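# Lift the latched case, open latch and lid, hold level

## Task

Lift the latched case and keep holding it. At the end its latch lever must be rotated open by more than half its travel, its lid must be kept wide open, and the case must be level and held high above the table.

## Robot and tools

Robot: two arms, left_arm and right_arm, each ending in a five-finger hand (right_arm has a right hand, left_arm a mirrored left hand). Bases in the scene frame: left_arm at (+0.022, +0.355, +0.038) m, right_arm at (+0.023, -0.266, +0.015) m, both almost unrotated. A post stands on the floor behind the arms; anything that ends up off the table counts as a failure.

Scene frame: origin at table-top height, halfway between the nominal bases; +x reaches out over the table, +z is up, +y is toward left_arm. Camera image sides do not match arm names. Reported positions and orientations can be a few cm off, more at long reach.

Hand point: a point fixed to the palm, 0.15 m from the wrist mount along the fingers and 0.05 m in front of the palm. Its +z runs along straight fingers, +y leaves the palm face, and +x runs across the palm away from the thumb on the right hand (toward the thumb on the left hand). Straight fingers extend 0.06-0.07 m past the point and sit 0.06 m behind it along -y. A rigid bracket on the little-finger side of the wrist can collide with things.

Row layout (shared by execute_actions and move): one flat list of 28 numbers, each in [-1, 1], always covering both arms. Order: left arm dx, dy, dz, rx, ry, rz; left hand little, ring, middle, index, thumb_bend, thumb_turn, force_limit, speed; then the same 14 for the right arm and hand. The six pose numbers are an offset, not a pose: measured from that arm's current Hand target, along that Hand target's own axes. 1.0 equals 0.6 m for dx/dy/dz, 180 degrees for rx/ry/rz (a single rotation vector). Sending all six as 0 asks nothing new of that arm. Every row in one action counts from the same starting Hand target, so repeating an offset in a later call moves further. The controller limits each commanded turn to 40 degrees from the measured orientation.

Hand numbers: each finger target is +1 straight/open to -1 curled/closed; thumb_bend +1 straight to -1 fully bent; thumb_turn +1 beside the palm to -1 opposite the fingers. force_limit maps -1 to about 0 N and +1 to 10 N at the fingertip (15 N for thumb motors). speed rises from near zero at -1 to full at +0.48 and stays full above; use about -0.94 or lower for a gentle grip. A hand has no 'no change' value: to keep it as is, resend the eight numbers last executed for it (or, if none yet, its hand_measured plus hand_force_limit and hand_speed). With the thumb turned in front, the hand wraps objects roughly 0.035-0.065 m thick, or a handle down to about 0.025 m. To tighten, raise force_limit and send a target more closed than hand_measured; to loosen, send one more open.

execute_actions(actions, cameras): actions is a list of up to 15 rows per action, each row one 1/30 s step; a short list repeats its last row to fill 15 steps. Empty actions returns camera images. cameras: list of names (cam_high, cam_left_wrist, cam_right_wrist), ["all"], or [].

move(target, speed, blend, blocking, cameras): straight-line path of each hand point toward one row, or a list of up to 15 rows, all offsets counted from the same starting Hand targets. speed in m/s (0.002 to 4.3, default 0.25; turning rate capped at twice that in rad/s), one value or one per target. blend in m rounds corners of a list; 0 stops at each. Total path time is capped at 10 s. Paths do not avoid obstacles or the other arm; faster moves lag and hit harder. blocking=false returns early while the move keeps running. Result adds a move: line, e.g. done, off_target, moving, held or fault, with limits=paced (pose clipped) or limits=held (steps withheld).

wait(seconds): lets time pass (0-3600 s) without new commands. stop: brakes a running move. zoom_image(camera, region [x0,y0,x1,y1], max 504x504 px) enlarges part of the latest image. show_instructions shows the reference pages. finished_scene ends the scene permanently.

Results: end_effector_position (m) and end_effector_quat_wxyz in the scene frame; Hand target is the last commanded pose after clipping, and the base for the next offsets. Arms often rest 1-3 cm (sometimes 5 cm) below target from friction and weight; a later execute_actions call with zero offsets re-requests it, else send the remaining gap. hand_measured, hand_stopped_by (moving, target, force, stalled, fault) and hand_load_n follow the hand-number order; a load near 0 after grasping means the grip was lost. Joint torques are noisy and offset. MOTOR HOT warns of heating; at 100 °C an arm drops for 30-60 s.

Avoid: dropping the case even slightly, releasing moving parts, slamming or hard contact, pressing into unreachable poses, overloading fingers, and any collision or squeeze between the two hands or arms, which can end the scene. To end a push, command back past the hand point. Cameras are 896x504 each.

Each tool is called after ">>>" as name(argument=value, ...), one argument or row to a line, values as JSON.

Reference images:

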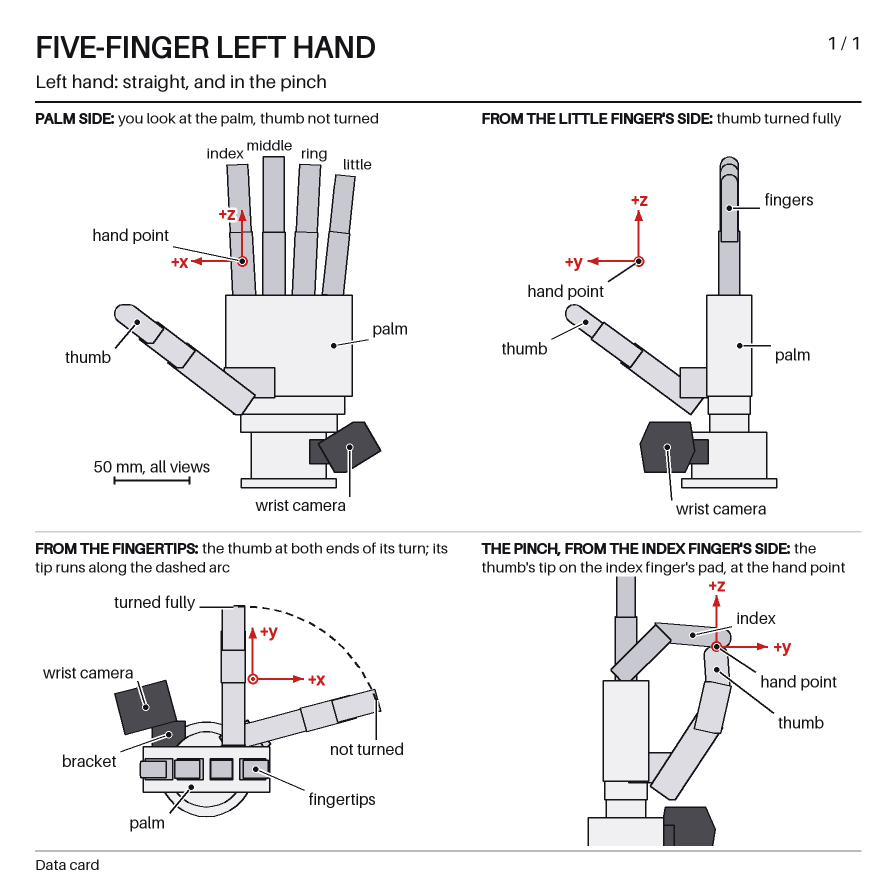

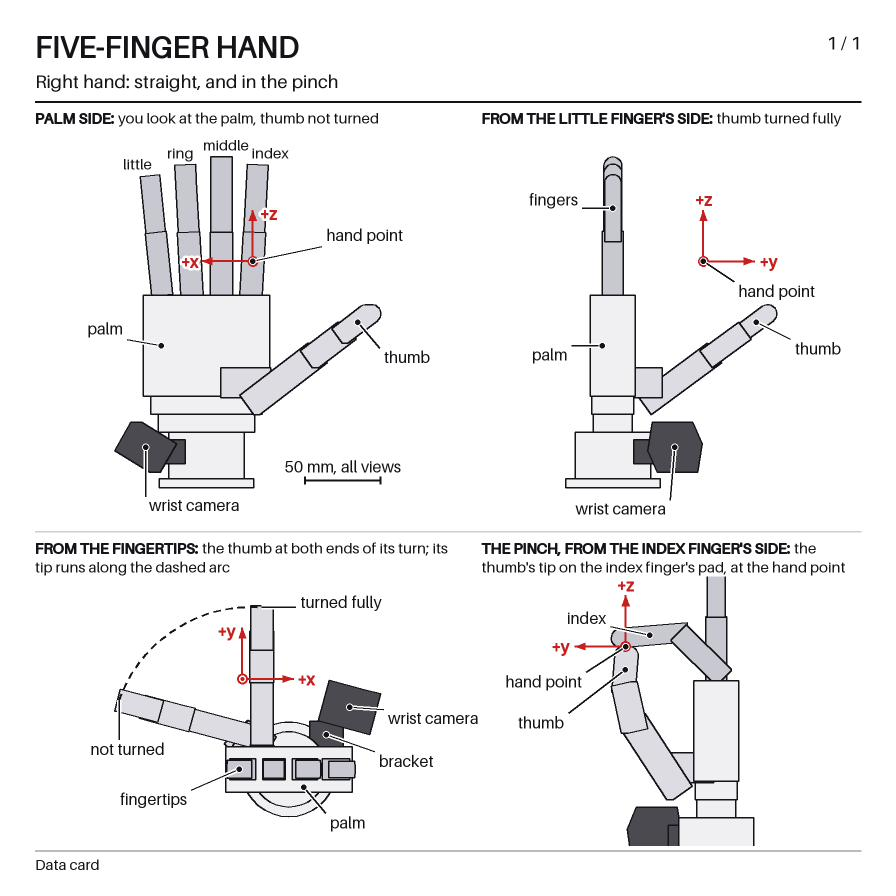

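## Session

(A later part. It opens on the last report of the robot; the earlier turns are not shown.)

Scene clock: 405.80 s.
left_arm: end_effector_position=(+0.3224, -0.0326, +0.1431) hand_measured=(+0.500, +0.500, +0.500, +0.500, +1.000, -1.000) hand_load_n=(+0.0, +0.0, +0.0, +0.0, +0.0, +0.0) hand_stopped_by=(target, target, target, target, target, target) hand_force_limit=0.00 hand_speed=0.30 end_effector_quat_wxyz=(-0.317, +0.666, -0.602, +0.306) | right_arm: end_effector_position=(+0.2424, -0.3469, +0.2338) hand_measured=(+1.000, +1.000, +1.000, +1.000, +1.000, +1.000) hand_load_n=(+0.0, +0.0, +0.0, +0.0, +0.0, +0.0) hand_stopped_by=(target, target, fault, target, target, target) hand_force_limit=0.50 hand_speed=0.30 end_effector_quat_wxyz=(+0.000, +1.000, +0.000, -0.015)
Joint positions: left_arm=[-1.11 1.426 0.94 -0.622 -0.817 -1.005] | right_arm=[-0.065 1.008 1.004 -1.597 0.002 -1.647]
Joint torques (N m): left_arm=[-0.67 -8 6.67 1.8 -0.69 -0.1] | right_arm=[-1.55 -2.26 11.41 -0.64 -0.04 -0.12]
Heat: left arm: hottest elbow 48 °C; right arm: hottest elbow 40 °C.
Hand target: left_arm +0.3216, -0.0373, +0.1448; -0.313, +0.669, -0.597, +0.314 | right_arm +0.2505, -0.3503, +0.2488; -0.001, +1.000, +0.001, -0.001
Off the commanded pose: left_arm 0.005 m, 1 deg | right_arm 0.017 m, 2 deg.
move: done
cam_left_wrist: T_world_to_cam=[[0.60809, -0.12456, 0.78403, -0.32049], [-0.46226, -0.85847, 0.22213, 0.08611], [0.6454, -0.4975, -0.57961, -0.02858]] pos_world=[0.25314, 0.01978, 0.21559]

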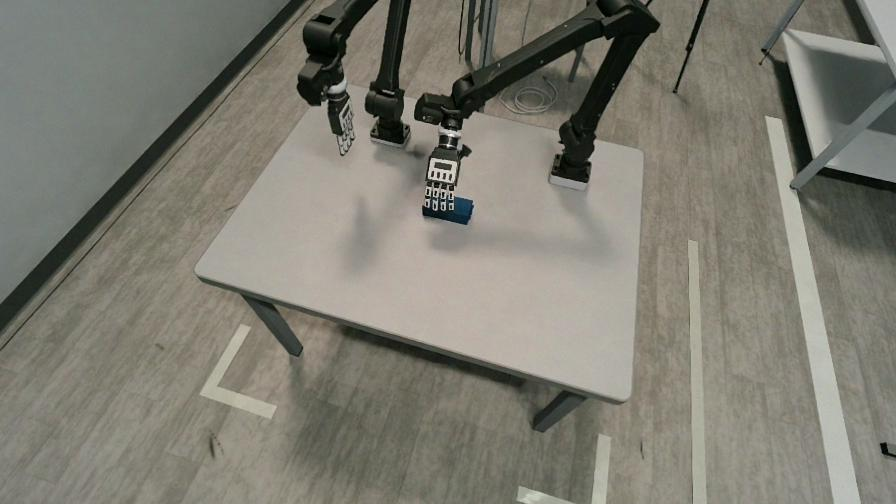

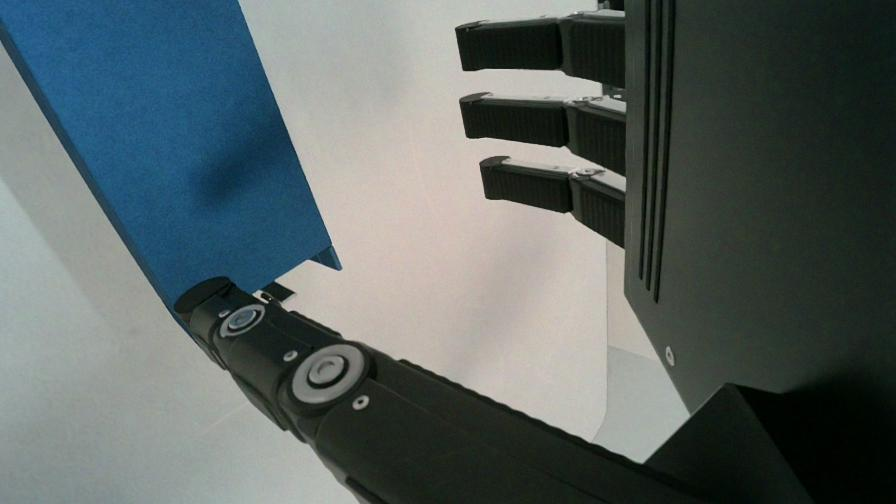

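>>> move(
  target=[-0.01,0.1142,0.0782,0,0,0,0.5,0.5,0.5,0.5,1,-1,0.0,0.3,0,0,0,0,0,0,1,1,1,1,1,1,0.5,0.3],
  speed=0.1,
  cameras=["cam_high","cam_left_wrist"],
)

>>> zoom_image(
  camera="cam_high",
  region=[410, 130, 510, 240],
)

Scene clock: 448.73 s.
left_arm: end_effector_position=(+0.3176, -0.0311, +0.0608) hand_measured=(+0.500, +0.500, +0.500, +0.500, +1.000, -1.000) hand_load_n=(+0.0, +0.0, +0.0, +0.0, +0.0, +0.0) hand_stopped_by=(target, target, target, target, target, target) hand_force_limit=0.00 hand_speed=0.30 end_effector_quat_wxyz=(-0.318, +0.666, -0.601, +0.307) | right_arm: end_effector_position=(+0.2424, -0.3469, +0.2338) hand_measured=(+1.000, +1.000, +1.000, +1.000, +1.000, +1.000) hand_load_n=(+0.0, +0.0, +0.0, +0.0, +0.0, +0.0) hand_stopped_by=(target, target, fault, target, target, target) hand_force_limit=0.50 hand_speed=0.30 end_effector_quat_wxyz=(+0.000, +1.000, +0.000, -0.015)
Joint positions: left_arm=[-1.12 1.559 0.825 -0.381 -0.825 -1.017] | right_arm=[-0.065 1.008 1.004 -1.597 0.002 -1.647]
Joint torques (N m): left_arm=[-0.38 -8.88 5.6 1.8 -0.52 -0.05] | right_arm=[-1.38 -2.37 11.4 -0.66 -0.04 -0.13]
Heat: left arm: hottest elbow 42 °C; right arm: hottest elbow 41 °C.
Hand target: left_arm +0.3171, -0.0355, +0.0615; -0.313, +0.668, -0.597, +0.314 | right_arm +0.2505, -0.3503, +0.2488; -0.001, +1.000, +0.001, -0.001
Off the commanded pose: left_arm 0.005 m, 1 deg | right_arm 0.017 m, 2 deg.
move: done
cam_left_wrist: T_world_to_cam=[[0.60523, -0.12386, 0.78636, -0.25207], [-0.46264, -0.8586, 0.22084, 0.10365], [0.64781, -0.49746, -0.57695, -0.07336]] pos_world=[0.24804, 0.02128, 0.133]

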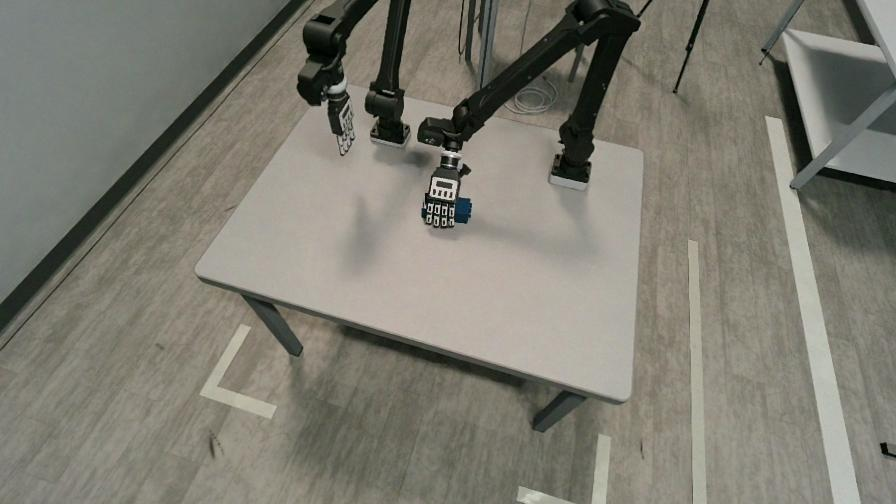

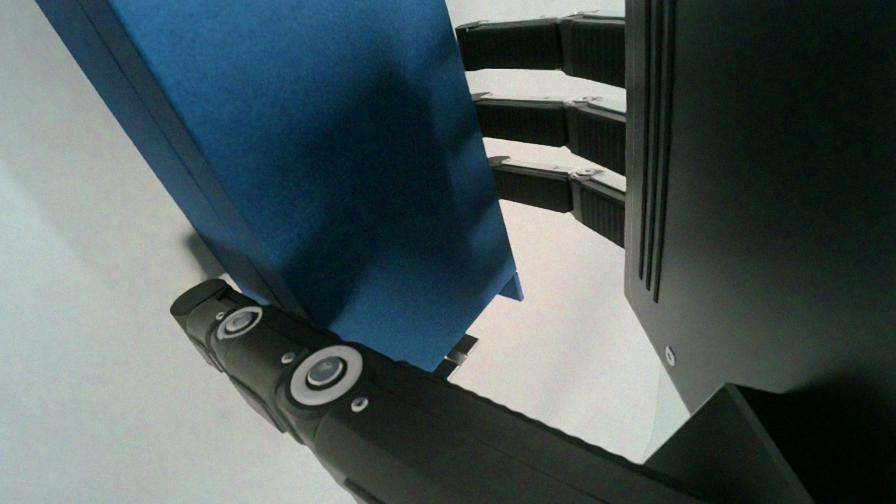

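Scaled by 4.582 from the camera's image (finer frame: 1280x720).

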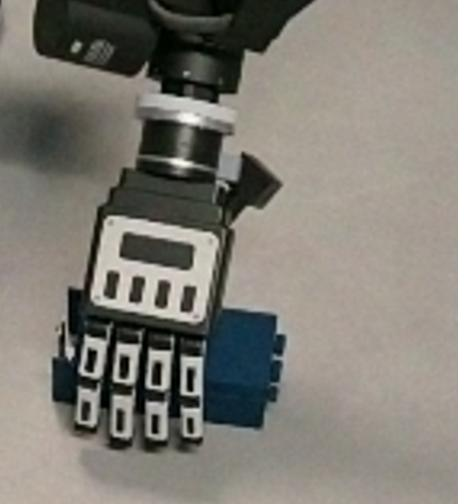

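>>> move(
  target=[-0.0271,0.0138,0.0137,0,0,0,0.5,0.5,0.5,0.5,1,-1,0.0,0.3,0,0,0,0,0,0,1,1,1,1,1,1,0.5,0.3],
  speed=0.08,
  cameras=["cam_left_wrist"],
)

Scene clock: 462.77 s.
left_arm: end_effector_position=(+0.3148, -0.0223, +0.0485) hand_measured=(+0.500, +0.500, +0.500, +0.500, +1.000, -1.000) hand_load_n=(+0.0, +0.0, +0.0, +0.0, +0.0, +0.0) hand_stopped_by=(target, target, target, target, target, target) hand_force_limit=0.00 hand_speed=0.30 end_effector_quat_wxyz=(-0.313, +0.669, -0.598, +0.312) | right_arm: end_effector_position=(+0.2424, -0.3469, +0.2338) hand_measured=(+1.000, +1.000, +1.000, +1.000, +1.000, +1.000) hand_load_n=(+0.0, +0.0, +0.0, +0.0, +0.0, +0.0) hand_stopped_by=(target, target, fault, target, target, target) hand_force_limit=0.50 hand_speed=0.30 end_effector_quat_wxyz=(+0.000, +1.000, +0.000, -0.015)
Joint positions: left_arm=[-1.115 1.559 0.777 -0.316 -0.817 -1.015] | right_arm=[-0.065 1.008 1.004 -1.597 0.002 -1.647]
Joint torques (N m): left_arm=[0.56 -8.82 4.81 1.84 -0.51 0.16] | right_arm=[-1.49 -2.2 11.44 -0.64 -0.04 -0.12]
Heat: left arm: hottest elbow 41 °C; right arm: hottest elbow 41 °C.
Hand target: left_arm +0.3172, -0.0197, +0.0492; -0.313, +0.668, -0.597, +0.314 | right_arm +0.2505, -0.3503, +0.2488; -0.001, +1.000, +0.001, -0.001
Off the commanded pose: left_arm 0.004 m, 0 deg | right_arm 0.017 m, 2 deg.
move: done
cam_left_wrist: T_world_to_cam=[[0.60459, -0.11, 0.7889, -0.23918], [-0.46163, -0.85552, 0.23449, 0.11172], [0.64913, -0.50595, -0.56802, -0.07527]] pos_world=[0.24504, 0.03119, 0.11973]

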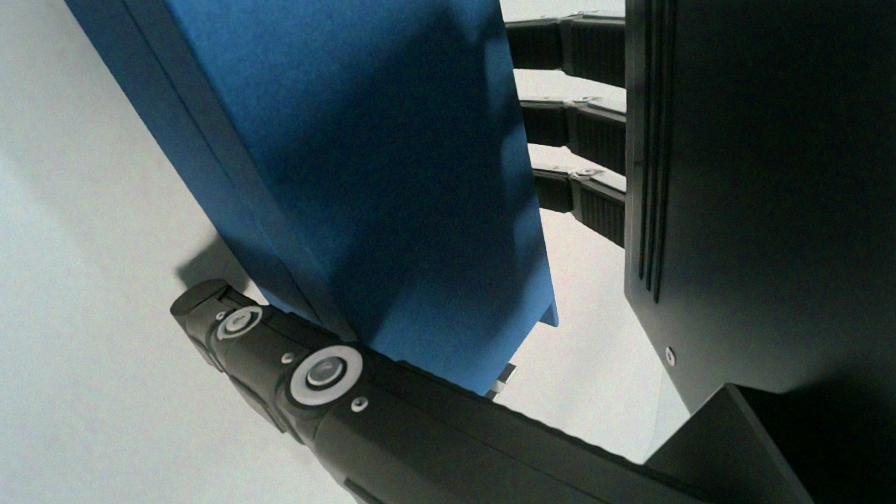

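>>> move(
  target=[0,0,0,0,0,0,-0.2,-0.2,-0.2,-0.2,1,-1,-0.7,-0.88,0,0,0,0,0,0,1,1,1,1,1,1,0.5,0.3],
  cameras=["cam_high","cam_left_wrist"],
)

Scene clock: 467.77 s.
left_arm: end_effector_position=(+0.3170, -0.0224, +0.0495) hand_measured=(-0.022, +0.056, +0.358, +0.112, +1.000, -1.000) hand_load_n=(+2.5, +1.5, +0.5, +0.5, +0.0, +2.5) hand_stopped_by=(force, force, force, force, target, target) hand_force_limit=-0.70 hand_speed=-0.88 end_effector_quat_wxyz=(-0.313, +0.670, -0.595, +0.315) | right_arm: end_effector_position=(+0.2424, -0.3469, +0.2338) hand_measured=(+1.000, +1.000, +1.000, +1.000, +1.000, +1.000) hand_load_n=(+0.0, +0.0, +0.0, +0.0, +0.0, +0.0) hand_stopped_by=(target, target, fault, target, target, target) hand_force_limit=0.50 hand_speed=0.30 end_effector_quat_wxyz=(+0.000, +1.000, +0.000, -0.015)
Joint positions: left_arm=[-1.112 1.559 0.777 -0.31 -0.82 -1.015] | right_arm=[-0.065 1.008 1.004 -1.597 0.002 -1.647]
Joint torques (N m): left_arm=[0.5 -8.88 4.78 1.58 -0.36 0.14] | right_arm=[-1.26 -2.26 11.43 -0.65 -0.04 -0.12]
Heat: left arm: hottest elbow 41 °C; right arm: hottest elbow 41 °C.
Hand target: left_arm +0.3172, -0.0197, +0.0492; -0.313, +0.668, -0.597, +0.314 | right_arm +0.2505, -0.3503, +0.2488; -0.001, +1.000, +0.001, -0.001
Off the commanded pose: left_arm 0.003 m, 0 deg | right_arm 0.017 m, 2 deg.
move: done
cam_left_wrist: T_world_to_cam=[[0.60108, -0.10366, 0.79243, -0.24031], [-0.45917, -0.85635, 0.23627, 0.11154], [0.65411, -0.50588, -0.56234, -0.0781]] pos_world=[0.24675, 0.0311, 0.12015]

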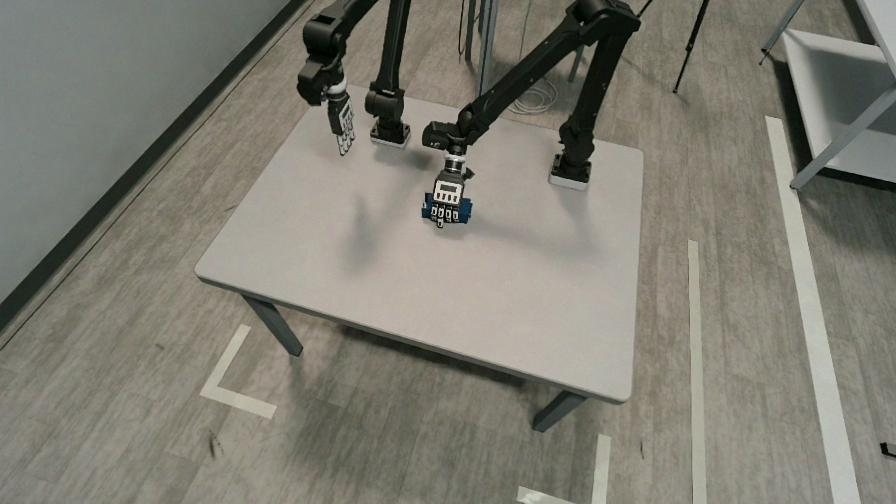

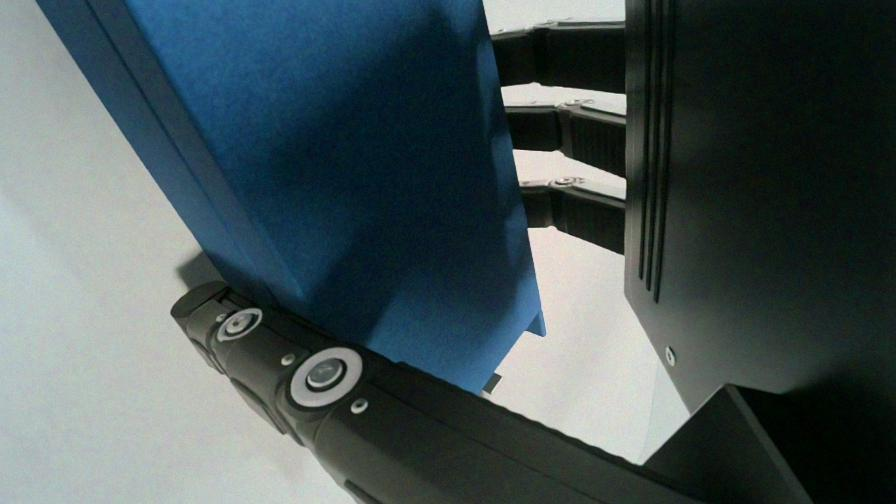

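>>> move(
  target=[0,0,0,0,0,0,-0.2,-0.2,-0.4,-0.4,1,-1,0.0,-0.88,0,0,0,0,0,0,1,1,1,1,1,1,0.5,0.3],
  cameras=["cam_left_wrist"],
)

Scene clock: 471.70 s.
left_arm: end_effector_position=(+0.3179, -0.0220, +0.0498) hand_measured=(-0.022, +0.056, +0.082, +0.092, +1.000, -1.000) hand_load_n=(+0.5, +0.0, +6.0, +2.5, +0.5, +0.0) hand_stopped_by=(force, force, force, force, target, target) hand_force_limit=0.00 hand_speed=-0.88 end_effector_quat_wxyz=(-0.314, +0.670, -0.594, +0.315) | right_arm: end_effector_position=(+0.2424, -0.3469, +0.2338) hand_measured=(+1.000, +1.000, +1.000, +1.000, +1.000, +1.000) hand_load_n=(+0.0, +0.0, +0.0, +0.0, -0.5, +0.0) hand_stopped_by=(target, target, fault, target, target, target) hand_force_limit=0.50 hand_speed=0.30 end_effector_quat_wxyz=(+0.000, +1.000, +0.000, -0.015)
Joint positions: left_arm=[-1.11 1.559 0.777 -0.308 -0.823 -1.015] | right_arm=[-0.065 1.008 1.004 -1.597 0.002 -1.647]
Joint torques (N m): left_arm=[0.62 -8.64 4.79 1.63 -0.24 0.16] | right_arm=[-1.55 -2.26 11.45 -0.64 -0.05 -0.13]
Heat: left arm: hottest elbow 40 °C; right arm: hottest elbow 41 °C.
Hand target: left_arm +0.3171, -0.0198, +0.0492; -0.313, +0.668, -0.597, +0.314 | right_arm +0.2505, -0.3503, +0.2488; -0.001, +1.000, +0.001, -0.001
Off the commanded pose: left_arm 0.002 m, 0 deg | right_arm 0.017 m, 2 deg.
move: done
cam_left_wrist: T_world_to_cam=[[0.59922, -0.10265, 0.79397, -0.24048], [-0.45797, -0.8574, 0.23479, 0.11197], [0.65665, -0.50431, -0.56078, -0.07915]] pos_world=[0.24735, 0.03141, 0.12026]

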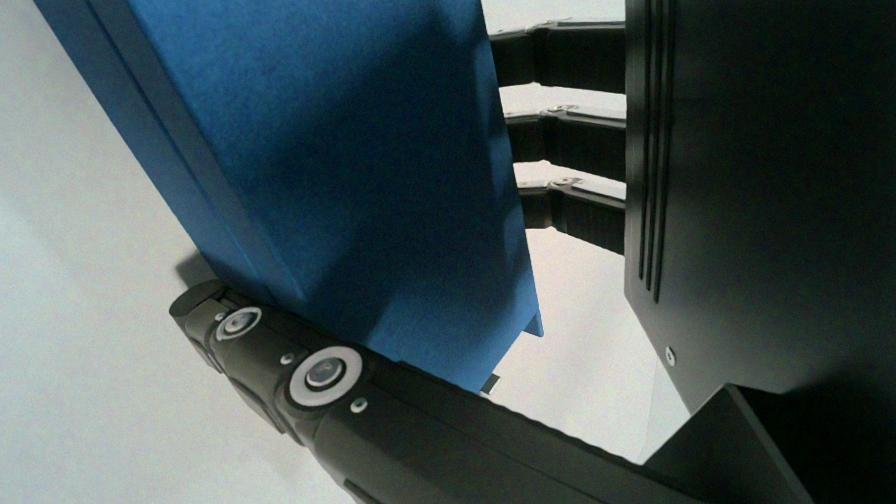

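>>> move(
  target=[0,0,0,0,0,0,-0.3,-0.3,-0.4,-0.4,1,-1,-0.6,-0.9,0,0,0,0,0,0,1,1,1,1,1,1,0.5,0.3],
)

>>> move(
  target=[0,0,0,0,0,0,-0.3,-0.3,-0.4,-0.5,1,-1,0.0,-0.9,0,0,0,0,0,0,1,1,1,1,1,1,0.5,0.3],
)

Scene clock: 475.53 s.
left_arm: end_effector_position=(+0.3179, -0.0220, +0.0498) hand_measured=(-0.030, +0.040, +0.082, +0.092, +1.000, -1.000) hand_load_n=(+1.5, +3.0, +5.0, +2.0, +0.5, +1.5) hand_stopped_by=(force, force, force, force, target, target) hand_force_limit=-0.60 hand_speed=-0.90 end_effector_quat_wxyz=(-0.314, +0.670, -0.594, +0.315) | right_arm: end_effector_position=(+0.2424, -0.3469, +0.2338) hand_measured=(+1.000, +1.000, +1.000, +1.000, +1.000, +1.000) hand_load_n=(-0.5, +0.0, +0.0, +0.0, -0.5, +0.0) hand_stopped_by=(target, target, fault, target, target, target) hand_force_limit=0.50 hand_speed=0.30 end_effector_quat_wxyz=(+0.000, +1.000, +0.000, -0.015)
Joint positions: left_arm=[-1.11 1.559 0.777 -0.308 -0.823 -1.015] | right_arm=[-0.065 1.008 1.004 -1.597 0.002 -1.647]
Joint torques (N m): left_arm=[0.21 -8.7 4.82 1.62 -0.25 0.17] | right_arm=[-1.44 -2.14 11.43 -0.64 -0.04 -0.12]
Heat: left arm: hottest elbow 40 °C; right arm: hottest elbow 41 °C.
Hand target: left_arm +0.3171, -0.0198, +0.0492; -0.313, +0.668, -0.597, +0.314 | right_arm +0.2505, -0.3503, +0.2488; -0.001, +1.000, +0.001, -0.001
Off the commanded pose: left_arm 0.002 m, 0 deg | right_arm 0.017 m, 2 deg.
move: done

Scene clock: 476.03 s.
left_arm: end_effector_position=(+0.3179, -0.0220, +0.0498) hand_measured=(-0.030, +0.040, +0.082, +0.076, +1.000, -1.000) hand_load_n=(+1.5, +2.0, +4.0, +7.0, +0.5, +0.5) hand_stopped_by=(force, force, force, force, target, target) hand_force_limit=0.00 hand_speed=-0.90 end_effector_quat_wxyz=(-0.314, +0.670, -0.594, +0.315) | right_arm: end_effector_position=(+0.2424, -0.3469, +0.2338) hand_measured=(+1.000, +1.000, +1.000, +1.000, +1.000, +1.000) hand_load_n=(+0.0, +0.0, +0.0, +0.0, -0.5, +0.0) hand_stopped_by=(target, target, fault, target, target, target) hand_force_limit=0.50 hand_speed=0.30 end_effector_quat_wxyz=(+0.000, +1.000, +0.000, -0.015)
Joint positions: left_arm=[-1.11 1.559 0.777 -0.308 -0.823 -1.015] | right_arm=[-0.065 1.008 1.004 -1.597 0.002 -1.647]
Joint torques (N m): left_arm=[0.56 -8.64 4.7 1.48 -0.25 0.17] | right_arm=[-1.49 -2.32 11.43 -0.64 -0.04 -0.11]
Heat: left arm: hottest elbow 40 °C; right arm: hottest elbow 41 °C.
Hand target: left_arm +0.3171, -0.0198, +0.0492; -0.313, +0.668, -0.597, +0.314 | right_arm +0.2505, -0.3503, +0.2488; -0.001, +1.000, +0.001, -0.001
Off the commanded pose: left_arm 0.002 m, 0 deg | right_arm 0.017 m, 2 deg.
move: done

>>> move(
  target=[0.0023,-0.0397,-0.0303,0,0,0,-0.3,-0.3,-0.4,-0.5,1,-1,0.0,-0.9,0,0,0,0,0,0,1,1,1,1,1,1,0.5,0.3],
  speed=0.05,
  cameras=["cam_high","cam_left_wrist"],
)

Scene clock: 481.73 s.
left_arm: end_effector_position=(+0.3106, -0.0103, +0.0609) hand_measured=(-0.030, +0.038, +0.080, +0.076, +1.000, -1.000) hand_load_n=(+1.5, +0.0, +0.0, +3.0, +0.5, +0.5) hand_stopped_by=(force, force, force, force, target, target) hand_force_limit=0.00 hand_speed=-0.90 end_effector_quat_wxyz=(-0.317, +0.668, -0.603, +0.299) | right_arm: end_effector_position=(+0.2424, -0.3469, +0.2338) hand_measured=(+1.000, +1.000, +1.000, +1.000, +1.000, +1.000) hand_load_n=(+0.5, +0.5, +0.0, +0.0, +0.0, +0.0) hand_stopped_by=(target, target, fault, target, target, target) hand_force_limit=0.50 hand_speed=0.30 end_effector_quat_wxyz=(+0.000, +1.000, +0.000, -0.015)
Joint positions: left_arm=[-1.11 1.512 0.777 -0.392 -0.815 -1.014] | right_arm=[-0.065 1.008 1.004 -1.597 0.002 -1.647]
Joint torques (N m): left_arm=[0.15 -9.64 7.36 1.02 -0.59 0.15] | right_arm=[-1.44 -2.26 11.44 -0.64 -0.03 -0.12]
Heat: left arm: hottest elbow 40 °C; right arm: hottest elbow 41 °C.
Hand target: left_arm +0.3172, -0.0197, +0.0793; -0.313, +0.668, -0.597, +0.314 | right_arm +0.2505, -0.3503, +0.2488; -0.001, +1.000, +0.001, -0.001
Off the commanded pose: left_arm 0.022 m, 2 deg | right_arm 0.017 m, 2 deg.
move: off_target (left_arm)
cam_left_wrist: T_world_to_cam=[[0.61613, -0.12893, 0.77702, -0.24818], [-0.45631, -0.86252, 0.21872, 0.11641], [0.642, -0.48932, -0.59026, -0.05563]] pos_world=[0.24175, 0.04119, 0.13454]

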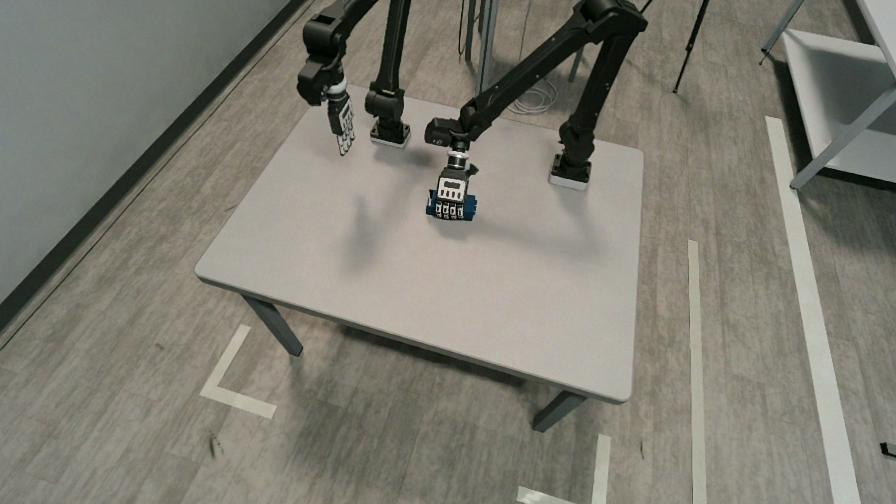

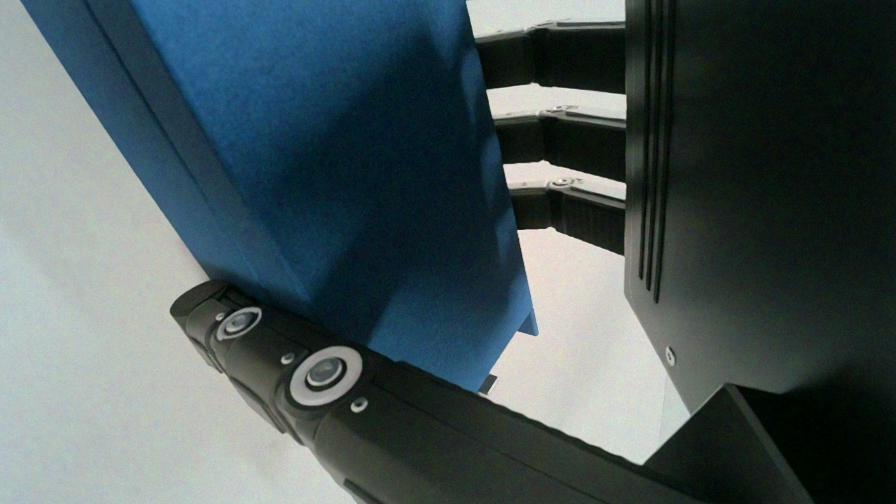

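>>> move(
  target=[0.0092,-0.1588,-0.1212,0,0,0,-0.3,-0.3,-0.4,-0.5,1,-1,0.0,-0.9,0,0,0,0,0,0,1,1,1,1,1,1,0.5,0.3],
  speed=0.08,
  cameras=["cam_high","cam_left_wrist"],
)

>>> zoom_image(
  camera="cam_high",
  region=[400, 130, 500, 240],
)

Scene clock: 488.63 s.
left_arm: end_effector_position=(+0.3074, -0.0043, +0.1675) hand_measured=(-0.030, +0.038, +0.080, +0.076, +1.000, -1.000) hand_load_n=(+1.5, +0.0, +0.5, +3.0, +0.5, +0.5) hand_stopped_by=(force, force, force, force, target, target) hand_force_limit=0.00 hand_speed=-0.90 end_effector_quat_wxyz=(-0.321, +0.665, -0.609, +0.289) | right_arm: end_effector_position=(+0.2424, -0.3469, +0.2338) hand_measured=(+1.000, +1.000, +1.000, +1.000, +1.000, +1.000) hand_load_n=(+0.0, +0.0, +0.0, +0.0, +0.0, +0.0) hand_stopped_by=(target, target, fault, target, target, target) hand_force_limit=0.50 hand_speed=0.30 end_effector_quat_wxyz=(+0.000, +1.000, +0.000, -0.015)
Joint positions: left_arm=[-1.11 1.331 0.931 -0.751 -0.815 -1.012] | right_arm=[-0.065 1.008 1.004 -1.597 0.002 -1.647]
Joint torques (N m): left_arm=[0.09 -8.29 10.97 1.03 -0.64 0.13] | right_arm=[-1.49 -2.26 11.43 -0.62 -0.04 -0.13]
Heat: left arm: hottest elbow 40 °C; right arm: hottest elbow 41 °C.
Hand target: left_arm +0.3173, -0.0198, +0.1992; -0.313, +0.668, -0.597, +0.314 | right_arm +0.2505, -0.3503, +0.2488; -0.001, +1.000, +0.001, -0.001
Off the commanded pose: left_arm 0.037 m, 3 deg | right_arm 0.017 m, 2 deg.
move: off_target (left_arm)
cam_left_wrist: T_world_to_cam=[[0.62507, -0.14746, 0.76651, -0.32934], [-0.45489, -0.86682, 0.20419, 0.09876], [0.63432, -0.47631, -0.60891, 0.01772]] pos_world=[0.23955, 0.04548, 0.24307]

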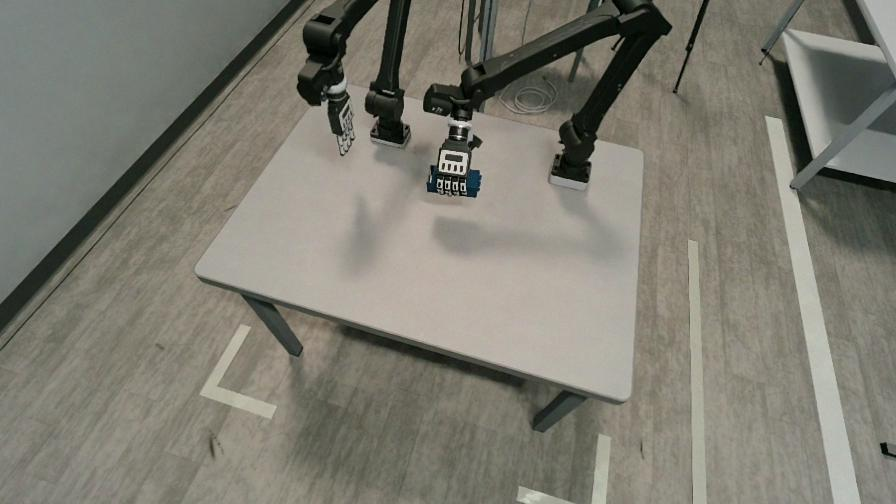

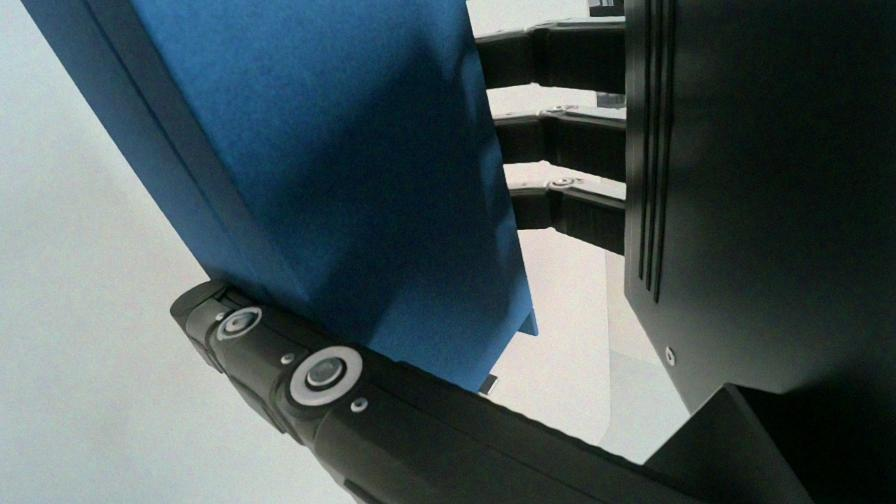

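Scaled by 4.582 from the camera's image (finer frame: 1280x720).

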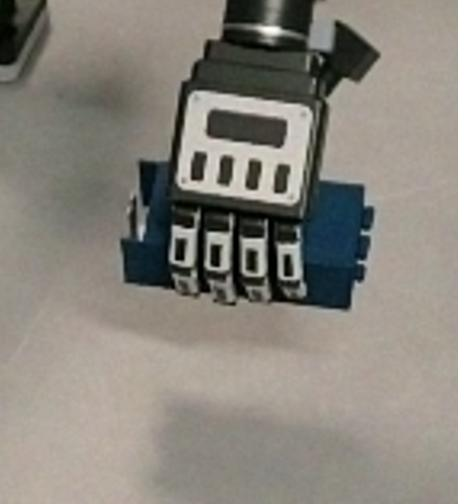

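>>> move(
  target=[0.0061,-0.1059,-0.0808,0,0,0,-0.3,-0.3,-0.4,-0.5,1,-1,0.0,-0.9,0,0,0,0,0,0,1,1,1,1,1,1,0.5,0.3],
  speed=0.1,
)

Scene clock: 493.27 s.
left_arm: end_effector_position=(+0.3094, -0.0082, +0.2444) hand_measured=(-0.030, +0.038, +0.080, +0.076, +1.000, -1.000) hand_load_n=(+1.5, +0.0, +0.5, +3.0, +0.5, +0.5) hand_stopped_by=(force, force, force, force, target, target) hand_force_limit=0.00 hand_speed=-0.90 end_effector_quat_wxyz=(-0.322, +0.665, -0.610, +0.287) | right_arm: end_effector_position=(+0.2424, -0.3469, +0.2338) hand_measured=(+1.000, +1.000, +1.000, +1.000, +1.000, +1.000) hand_load_n=(+0.0, +0.0, +0.0, +0.0, +0.0, +0.0) hand_stopped_by=(target, target, fault, target, target, target) hand_force_limit=0.50 hand_speed=0.30 end_effector_quat_wxyz=(+0.000, +1.000, +0.000, -0.015)
Joint positions: left_arm=[-1.11 1.283 1.098 -0.971 -0.815 -1.012] | right_arm=[-0.065 1.008 1.004 -1.597 0.002 -1.647]
Joint torques (N m): left_arm=[0.32 -8.64 11.75 1.06 -0.61 0.15] | right_arm=[-1.38 -2.14 11.43 -0.65 -0.05 -0.12]
Heat: left arm: hottest elbow 40 °C; right arm: hottest elbow 41 °C.
Hand target: left_arm +0.3174, -0.0197, +0.2792; -0.313, +0.668, -0.597, +0.314 | right_arm +0.2505, -0.3503, +0.2488; -0.001, +1.000, +0.001, -0.001
Off the commanded pose: left_arm 0.038 m, 4 deg | right_arm 0.017 m, 2 deg.
move: off_target (left_arm)

>>> move(
  target=[
    [0,0,0,0,0,0,-0.3,-0.3,-0.4,-0.5,1,-1,0.0,-0.9,0,0,0,0,0,0.944,1,1,1,1,1,1,0.5,0.3],
    [0,0,0,0,0,0,-0.3,-0.3,-0.4,-0.5,1,-1,0.0,-0.9,0.0242,-0.25,0.1313,0,-0.707,0.707,1,1,1,1,1,1,0.5,0.3],
  ],
  speed=0.5,
  cameras=["cam_high","cam_right_wrist"],
)

Scene clock: 560.10 s.
left_arm: end_effector_position=(+0.3094, -0.0082, +0.2444) hand_measured=(-0.030, +0.038, +0.080, +0.076, +1.000, -1.000) hand_load_n=(+1.5, +0.0, +0.0, +3.0, +0.0, +0.5) hand_stopped_by=(force, force, force, force, target, target) hand_force_limit=0.00 hand_speed=-0.90 end_effector_quat_wxyz=(-0.322, +0.665, -0.610, +0.287) | right_arm: end_effector_position=(+0.2654, -0.2017, +0.1657) hand_measured=(+1.000, +1.000, +1.000, +1.000, +1.000, +1.000) hand_load_n=(+0.0, +0.0, +0.0, +0.0, +0.0, +0.0) hand_stopped_by=(target, target, fault, target, target, target) hand_force_limit=0.50 hand_speed=0.30 end_effector_quat_wxyz=(+0.035, +0.032, +0.750, +0.659)
Joint positions: left_arm=[-1.11 1.283 1.098 -0.971 -0.815 -1.012] | right_arm=[-0.585 1.768 0.579 -1.69 -1.054 0.22]
Joint torques (N m): left_arm=[0.03 -8.76 11.88 1.07 -0.64 0.13] | right_arm=[0.38 -5.54 1.61 -2.29 -0.25 -0.13]
Heat: left arm: hottest elbow 45 °C; right arm: hottest elbow 41 °C.
Hand target: left_arm +0.3174, -0.0197, +0.2792; -0.313, +0.668, -0.597, +0.314 | right_arm +0.2648, -0.2001, +0.1702; -0.001, +0.000, +0.707, +0.708
Off the commanded pose: left_arm 0.038 m, 4 deg | right_arm 0.005 m, 9 deg.
joint sent to its limit (right arm) — joint 4 (wrist pitch), lower limit. The joint targets are off in orientation, not in position.
move: off_target (right_arm)
cam_right_wrist: T_world_to_cam=[[-0.27977, 0.15973, 0.94669, -0.04848], [0.74419, -0.5869, 0.31895, -0.37639], [0.60655, 0.79375, 0.04532, 0.10631]] pos_world=[0.20206, -0.29754, 0.16112]

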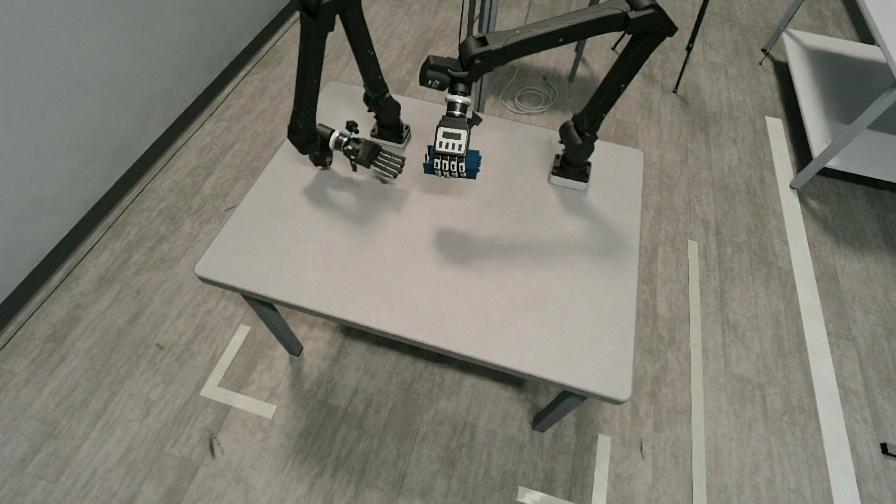

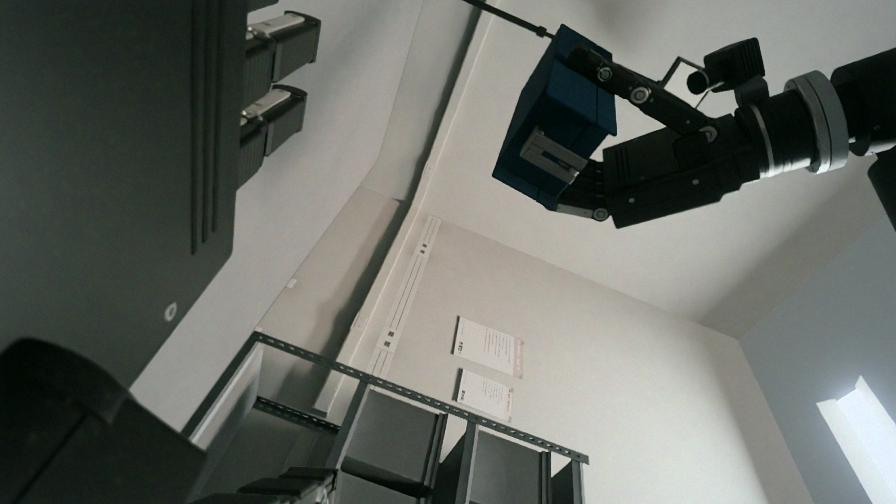

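Excellent view from below.

>>> zoom_image(
  camera="cam_right_wrist",
  region=[480, 10, 640, 230],
)

Scaled by 2.291 from the camera's image (finer frame: 1280x720).

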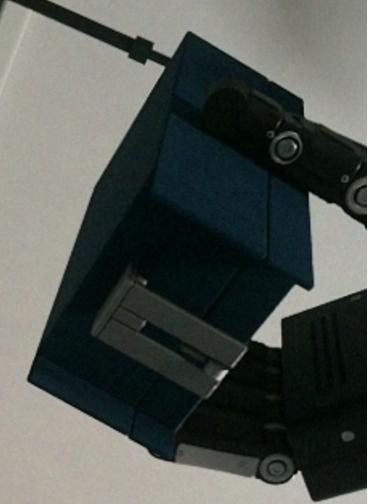

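>>> move(
  target=[0,0,0,0,0,0,-0.3,-0.3,-0.4,-0.5,1,-1,0.0,-0.9,-0.0083,0.0567,0.1917,0,0,0,1,1,1,1,1,1,0.5,0.3],
  speed=0.1,
  cameras=["cam_high","cam_right_wrist"],
)

Scene clock: 573.77 s.
left_arm: end_effector_position=(+0.3094, -0.0082, +0.2444) hand_measured=(-0.030, +0.038, +0.080, +0.076, +1.000, -1.000) hand_load_n=(+1.5, +0.0, +0.0, +3.0, +0.5, +0.5) hand_stopped_by=(force, force, force, force, target, target) hand_force_limit=0.00 hand_speed=-0.90 end_effector_quat_wxyz=(-0.322, +0.665, -0.610, +0.287) | right_arm: end_effector_position=(+0.2691, -0.0870, +0.2011) hand_measured=(+1.000, +1.000, +1.000, +1.000, +1.000, +1.000) hand_load_n=(+0.0, +0.0, +0.0, +0.0, +0.0, +0.0) hand_stopped_by=(target, target, fault, target, target, target) hand_force_limit=0.50 hand_speed=0.30 end_effector_quat_wxyz=(+0.010, -0.002, +0.713, +0.701)
Joint positions: left_arm=[-1.11 1.283 1.098 -0.971 -0.815 -1.012] | right_arm=[-0.057 1.682 0.525 -1.69 -1.511 0.277]
Joint torques (N m): left_arm=[0.5 -8.47 11.73 1.1 -0.63 0.14] | right_arm=[0.44 -5.66 2.24 -1.94 -0.35 0.12]
Heat: left arm: hottest elbow 46 °C; right arm: hottest elbow 39 °C.
Hand target: left_arm +0.3174, -0.0197, +0.2792; -0.313, +0.668, -0.597, +0.314 | right_arm +0.2695, -0.0851, +0.2043; -0.001, +0.000, +0.707, +0.708
Off the commanded pose: left_arm 0.038 m, 4 deg | right_arm 0.004 m, 2 deg.
joint sent to its limit (right arm) — joint 4 (wrist pitch), lower limit. The joint targets still meet the commanded pose.
move: done
cam_right_wrist: T_world_to_cam=[[-0.29972, 0.02985, 0.95356, -0.10658], [0.78835, -0.55515, 0.26517, -0.32138], [0.53728, 0.83122, 0.14286, 0.01364]] pos_world=[0.21409, -0.18657, 0.18491]

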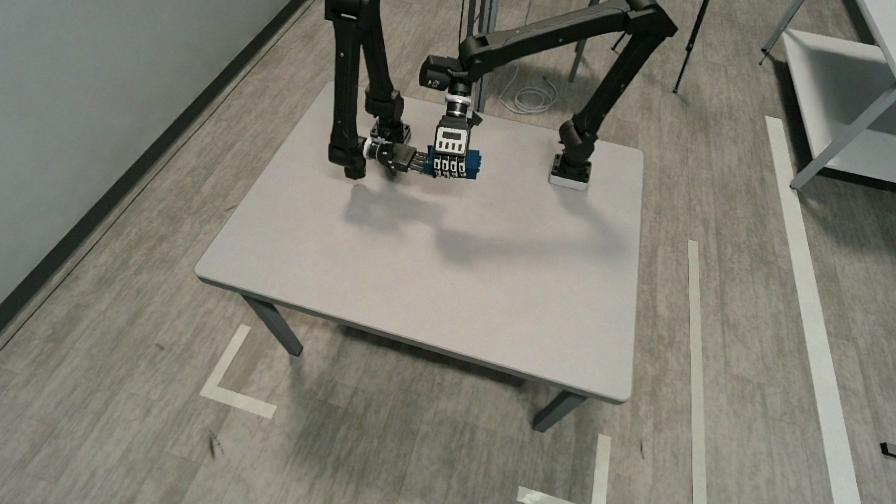

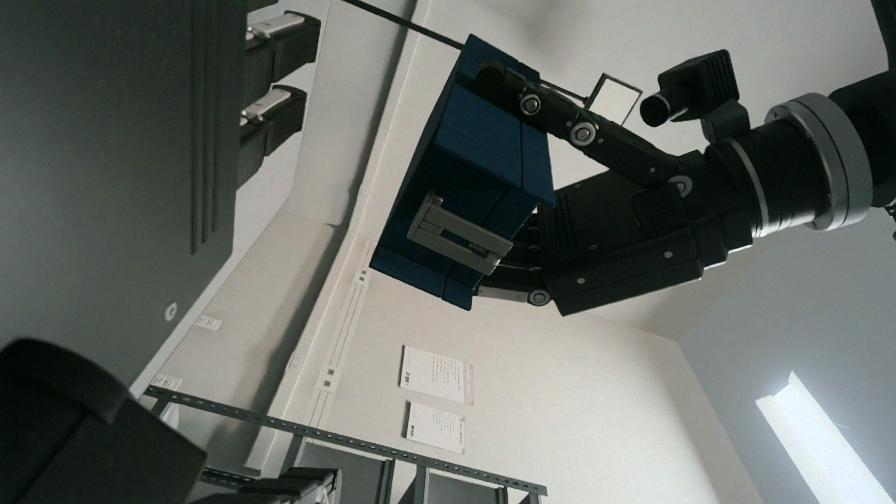

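>>> zoom_image(
  camera="cam_right_wrist",
  region=[380, 150, 560, 320],
)

Scaled by 2.800 from the camera's image (finer frame: 1280x720).

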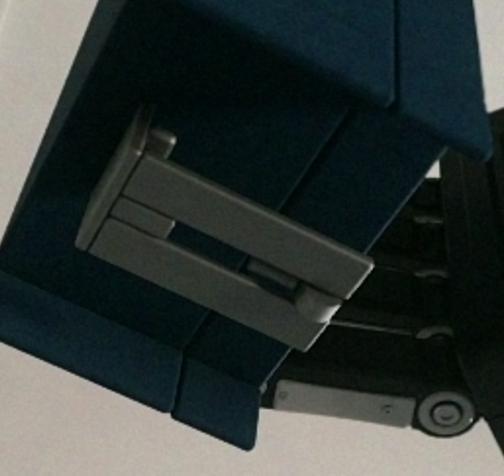

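>>> move(
  target=[
    [0,0,0,0,0,0,-0.3,-0.3,-0.4,-0.5,1,-1,0.0,-0.9,0,0,-0.2167,0,0,0,-1,-1,1,-1,1,1,0.5,0.3],
    [0,0,0,0,0,0,-0.3,-0.3,-0.4,-0.5,1,-1,0.0,-0.9,-0.0333,0.2933,-0.275,0.5,0,0,-1,-1,1,-1,1,1,0.5,0.3],
    [0,0,0,0,0,0,-0.3,-0.3,-0.4,-0.5,1,-1,0.0,-0.9,-0.05,0.3267,-0.225,0.0593,0.678,-0.678,-1,-1,1,-1,1,1,0.5,0.3],
    [0,0,0,0,0,0,-0.3,-0.3,-0.4,-0.5,1,-1,0.0,-0.9,-0.05,0.2767,-0.075,0,0.7071,-0.7071,-1,-1,1,-1,1,1,0.5,0.3],
  ],
  speed=0.6,
  blend=0.02,
  cameras=["cam_high","cam_right_wrist"],
)

Scene clock: 739.47 s.
left_arm: end_effector_position=(+0.3094, -0.0082, +0.2444) hand_measured=(-0.030, +0.038, +0.080, +0.076, +1.000, -1.000) hand_load_n=(+1.5, +0.0, +0.5, +3.0, +0.5, +0.5) hand_stopped_by=(force, force, force, force, target, target) hand_force_limit=0.00 hand_speed=-0.90 end_effector_quat_wxyz=(-0.322, +0.665, -0.610, +0.287) | right_arm: end_effector_position=(+0.3000, -0.1281, +0.3567) hand_measured=(-1.000, -1.000, +1.000, -1.000, +1.000, +1.000) hand_load_n=(+0.0, +0.0, +0.0, +0.0, +0.0, +0.0) hand_stopped_by=(target, target, fault, target, target, target) hand_force_limit=0.50 hand_speed=0.30 end_effector_quat_wxyz=(-0.035, +0.997, +0.005, +0.069)
Joint positions: left_arm=[-1.11 1.283 1.098 -0.971 -0.815 -1.012] | right_arm=[0.598 1.223 1.501 -1.695 0.018 -0.996]
Joint torques (N m): left_arm=[0.62 -8.29 11.79 1.01 -0.64 0.13] | right_arm=[-0.85 -6.07 10.15 -0.35 0.05 0.03]
Heat: left arm: hottest elbow 50 °C; right arm: hottest elbow 34 °C.
Hand target: left_arm +0.3174, -0.0197, +0.2792; -0.313, +0.668, -0.597, +0.314 | right_arm +0.2998, -0.1303, +0.3702; +0.000, +1.000, +0.001, -0.001
Off the commanded pose: left_arm 0.038 m, 4 deg | right_arm 0.014 m, 9 deg.
joint sent to its limit (right arm) — joint 4 (wrist pitch), lower limit. The joint targets are off in orientation, not in position.
move: off_target (right_arm)
cam_right_wrist: T_world_to_cam=[[0.29661, -0.95432, -0.03591, -0.19645], [-0.86384, -0.28414, 0.41598, 0.06671], [-0.40719, -0.09236, -0.90866, 0.54915]] pos_world=[0.3395, -0.1178, 0.46418]

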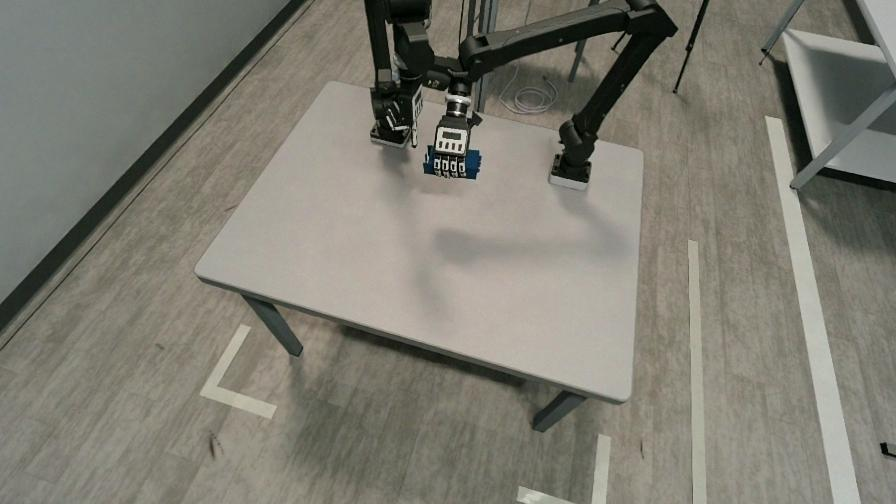

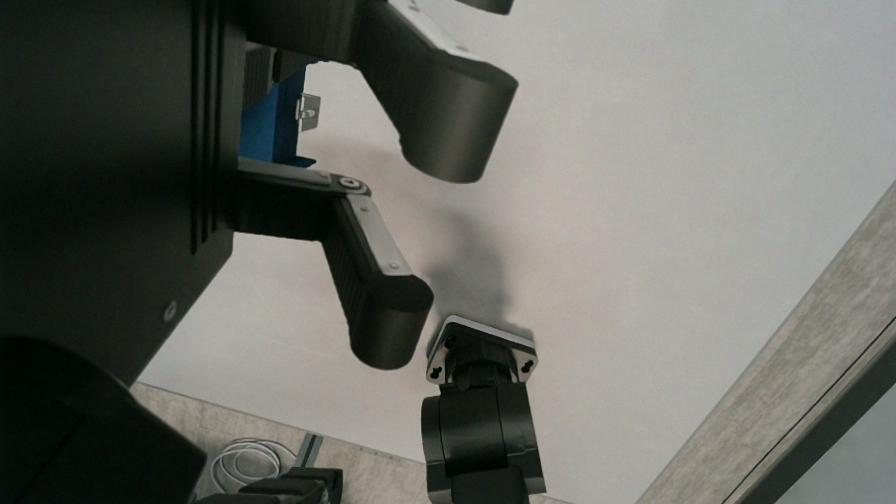

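>>> zoom_image(
  camera="cam_right_wrist",
  region=[235, 50, 365, 180],
)

Scaled by 3.877 from the camera's image (finer frame: 1280x720).

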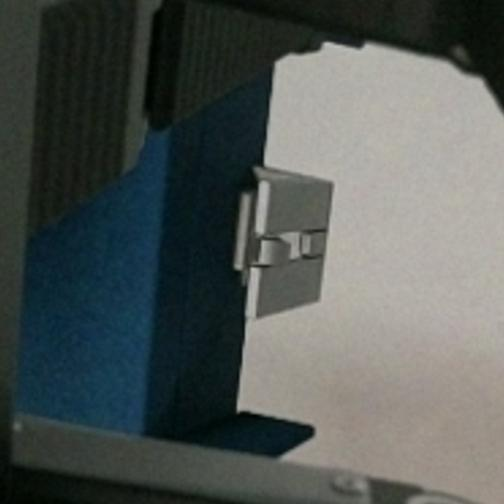

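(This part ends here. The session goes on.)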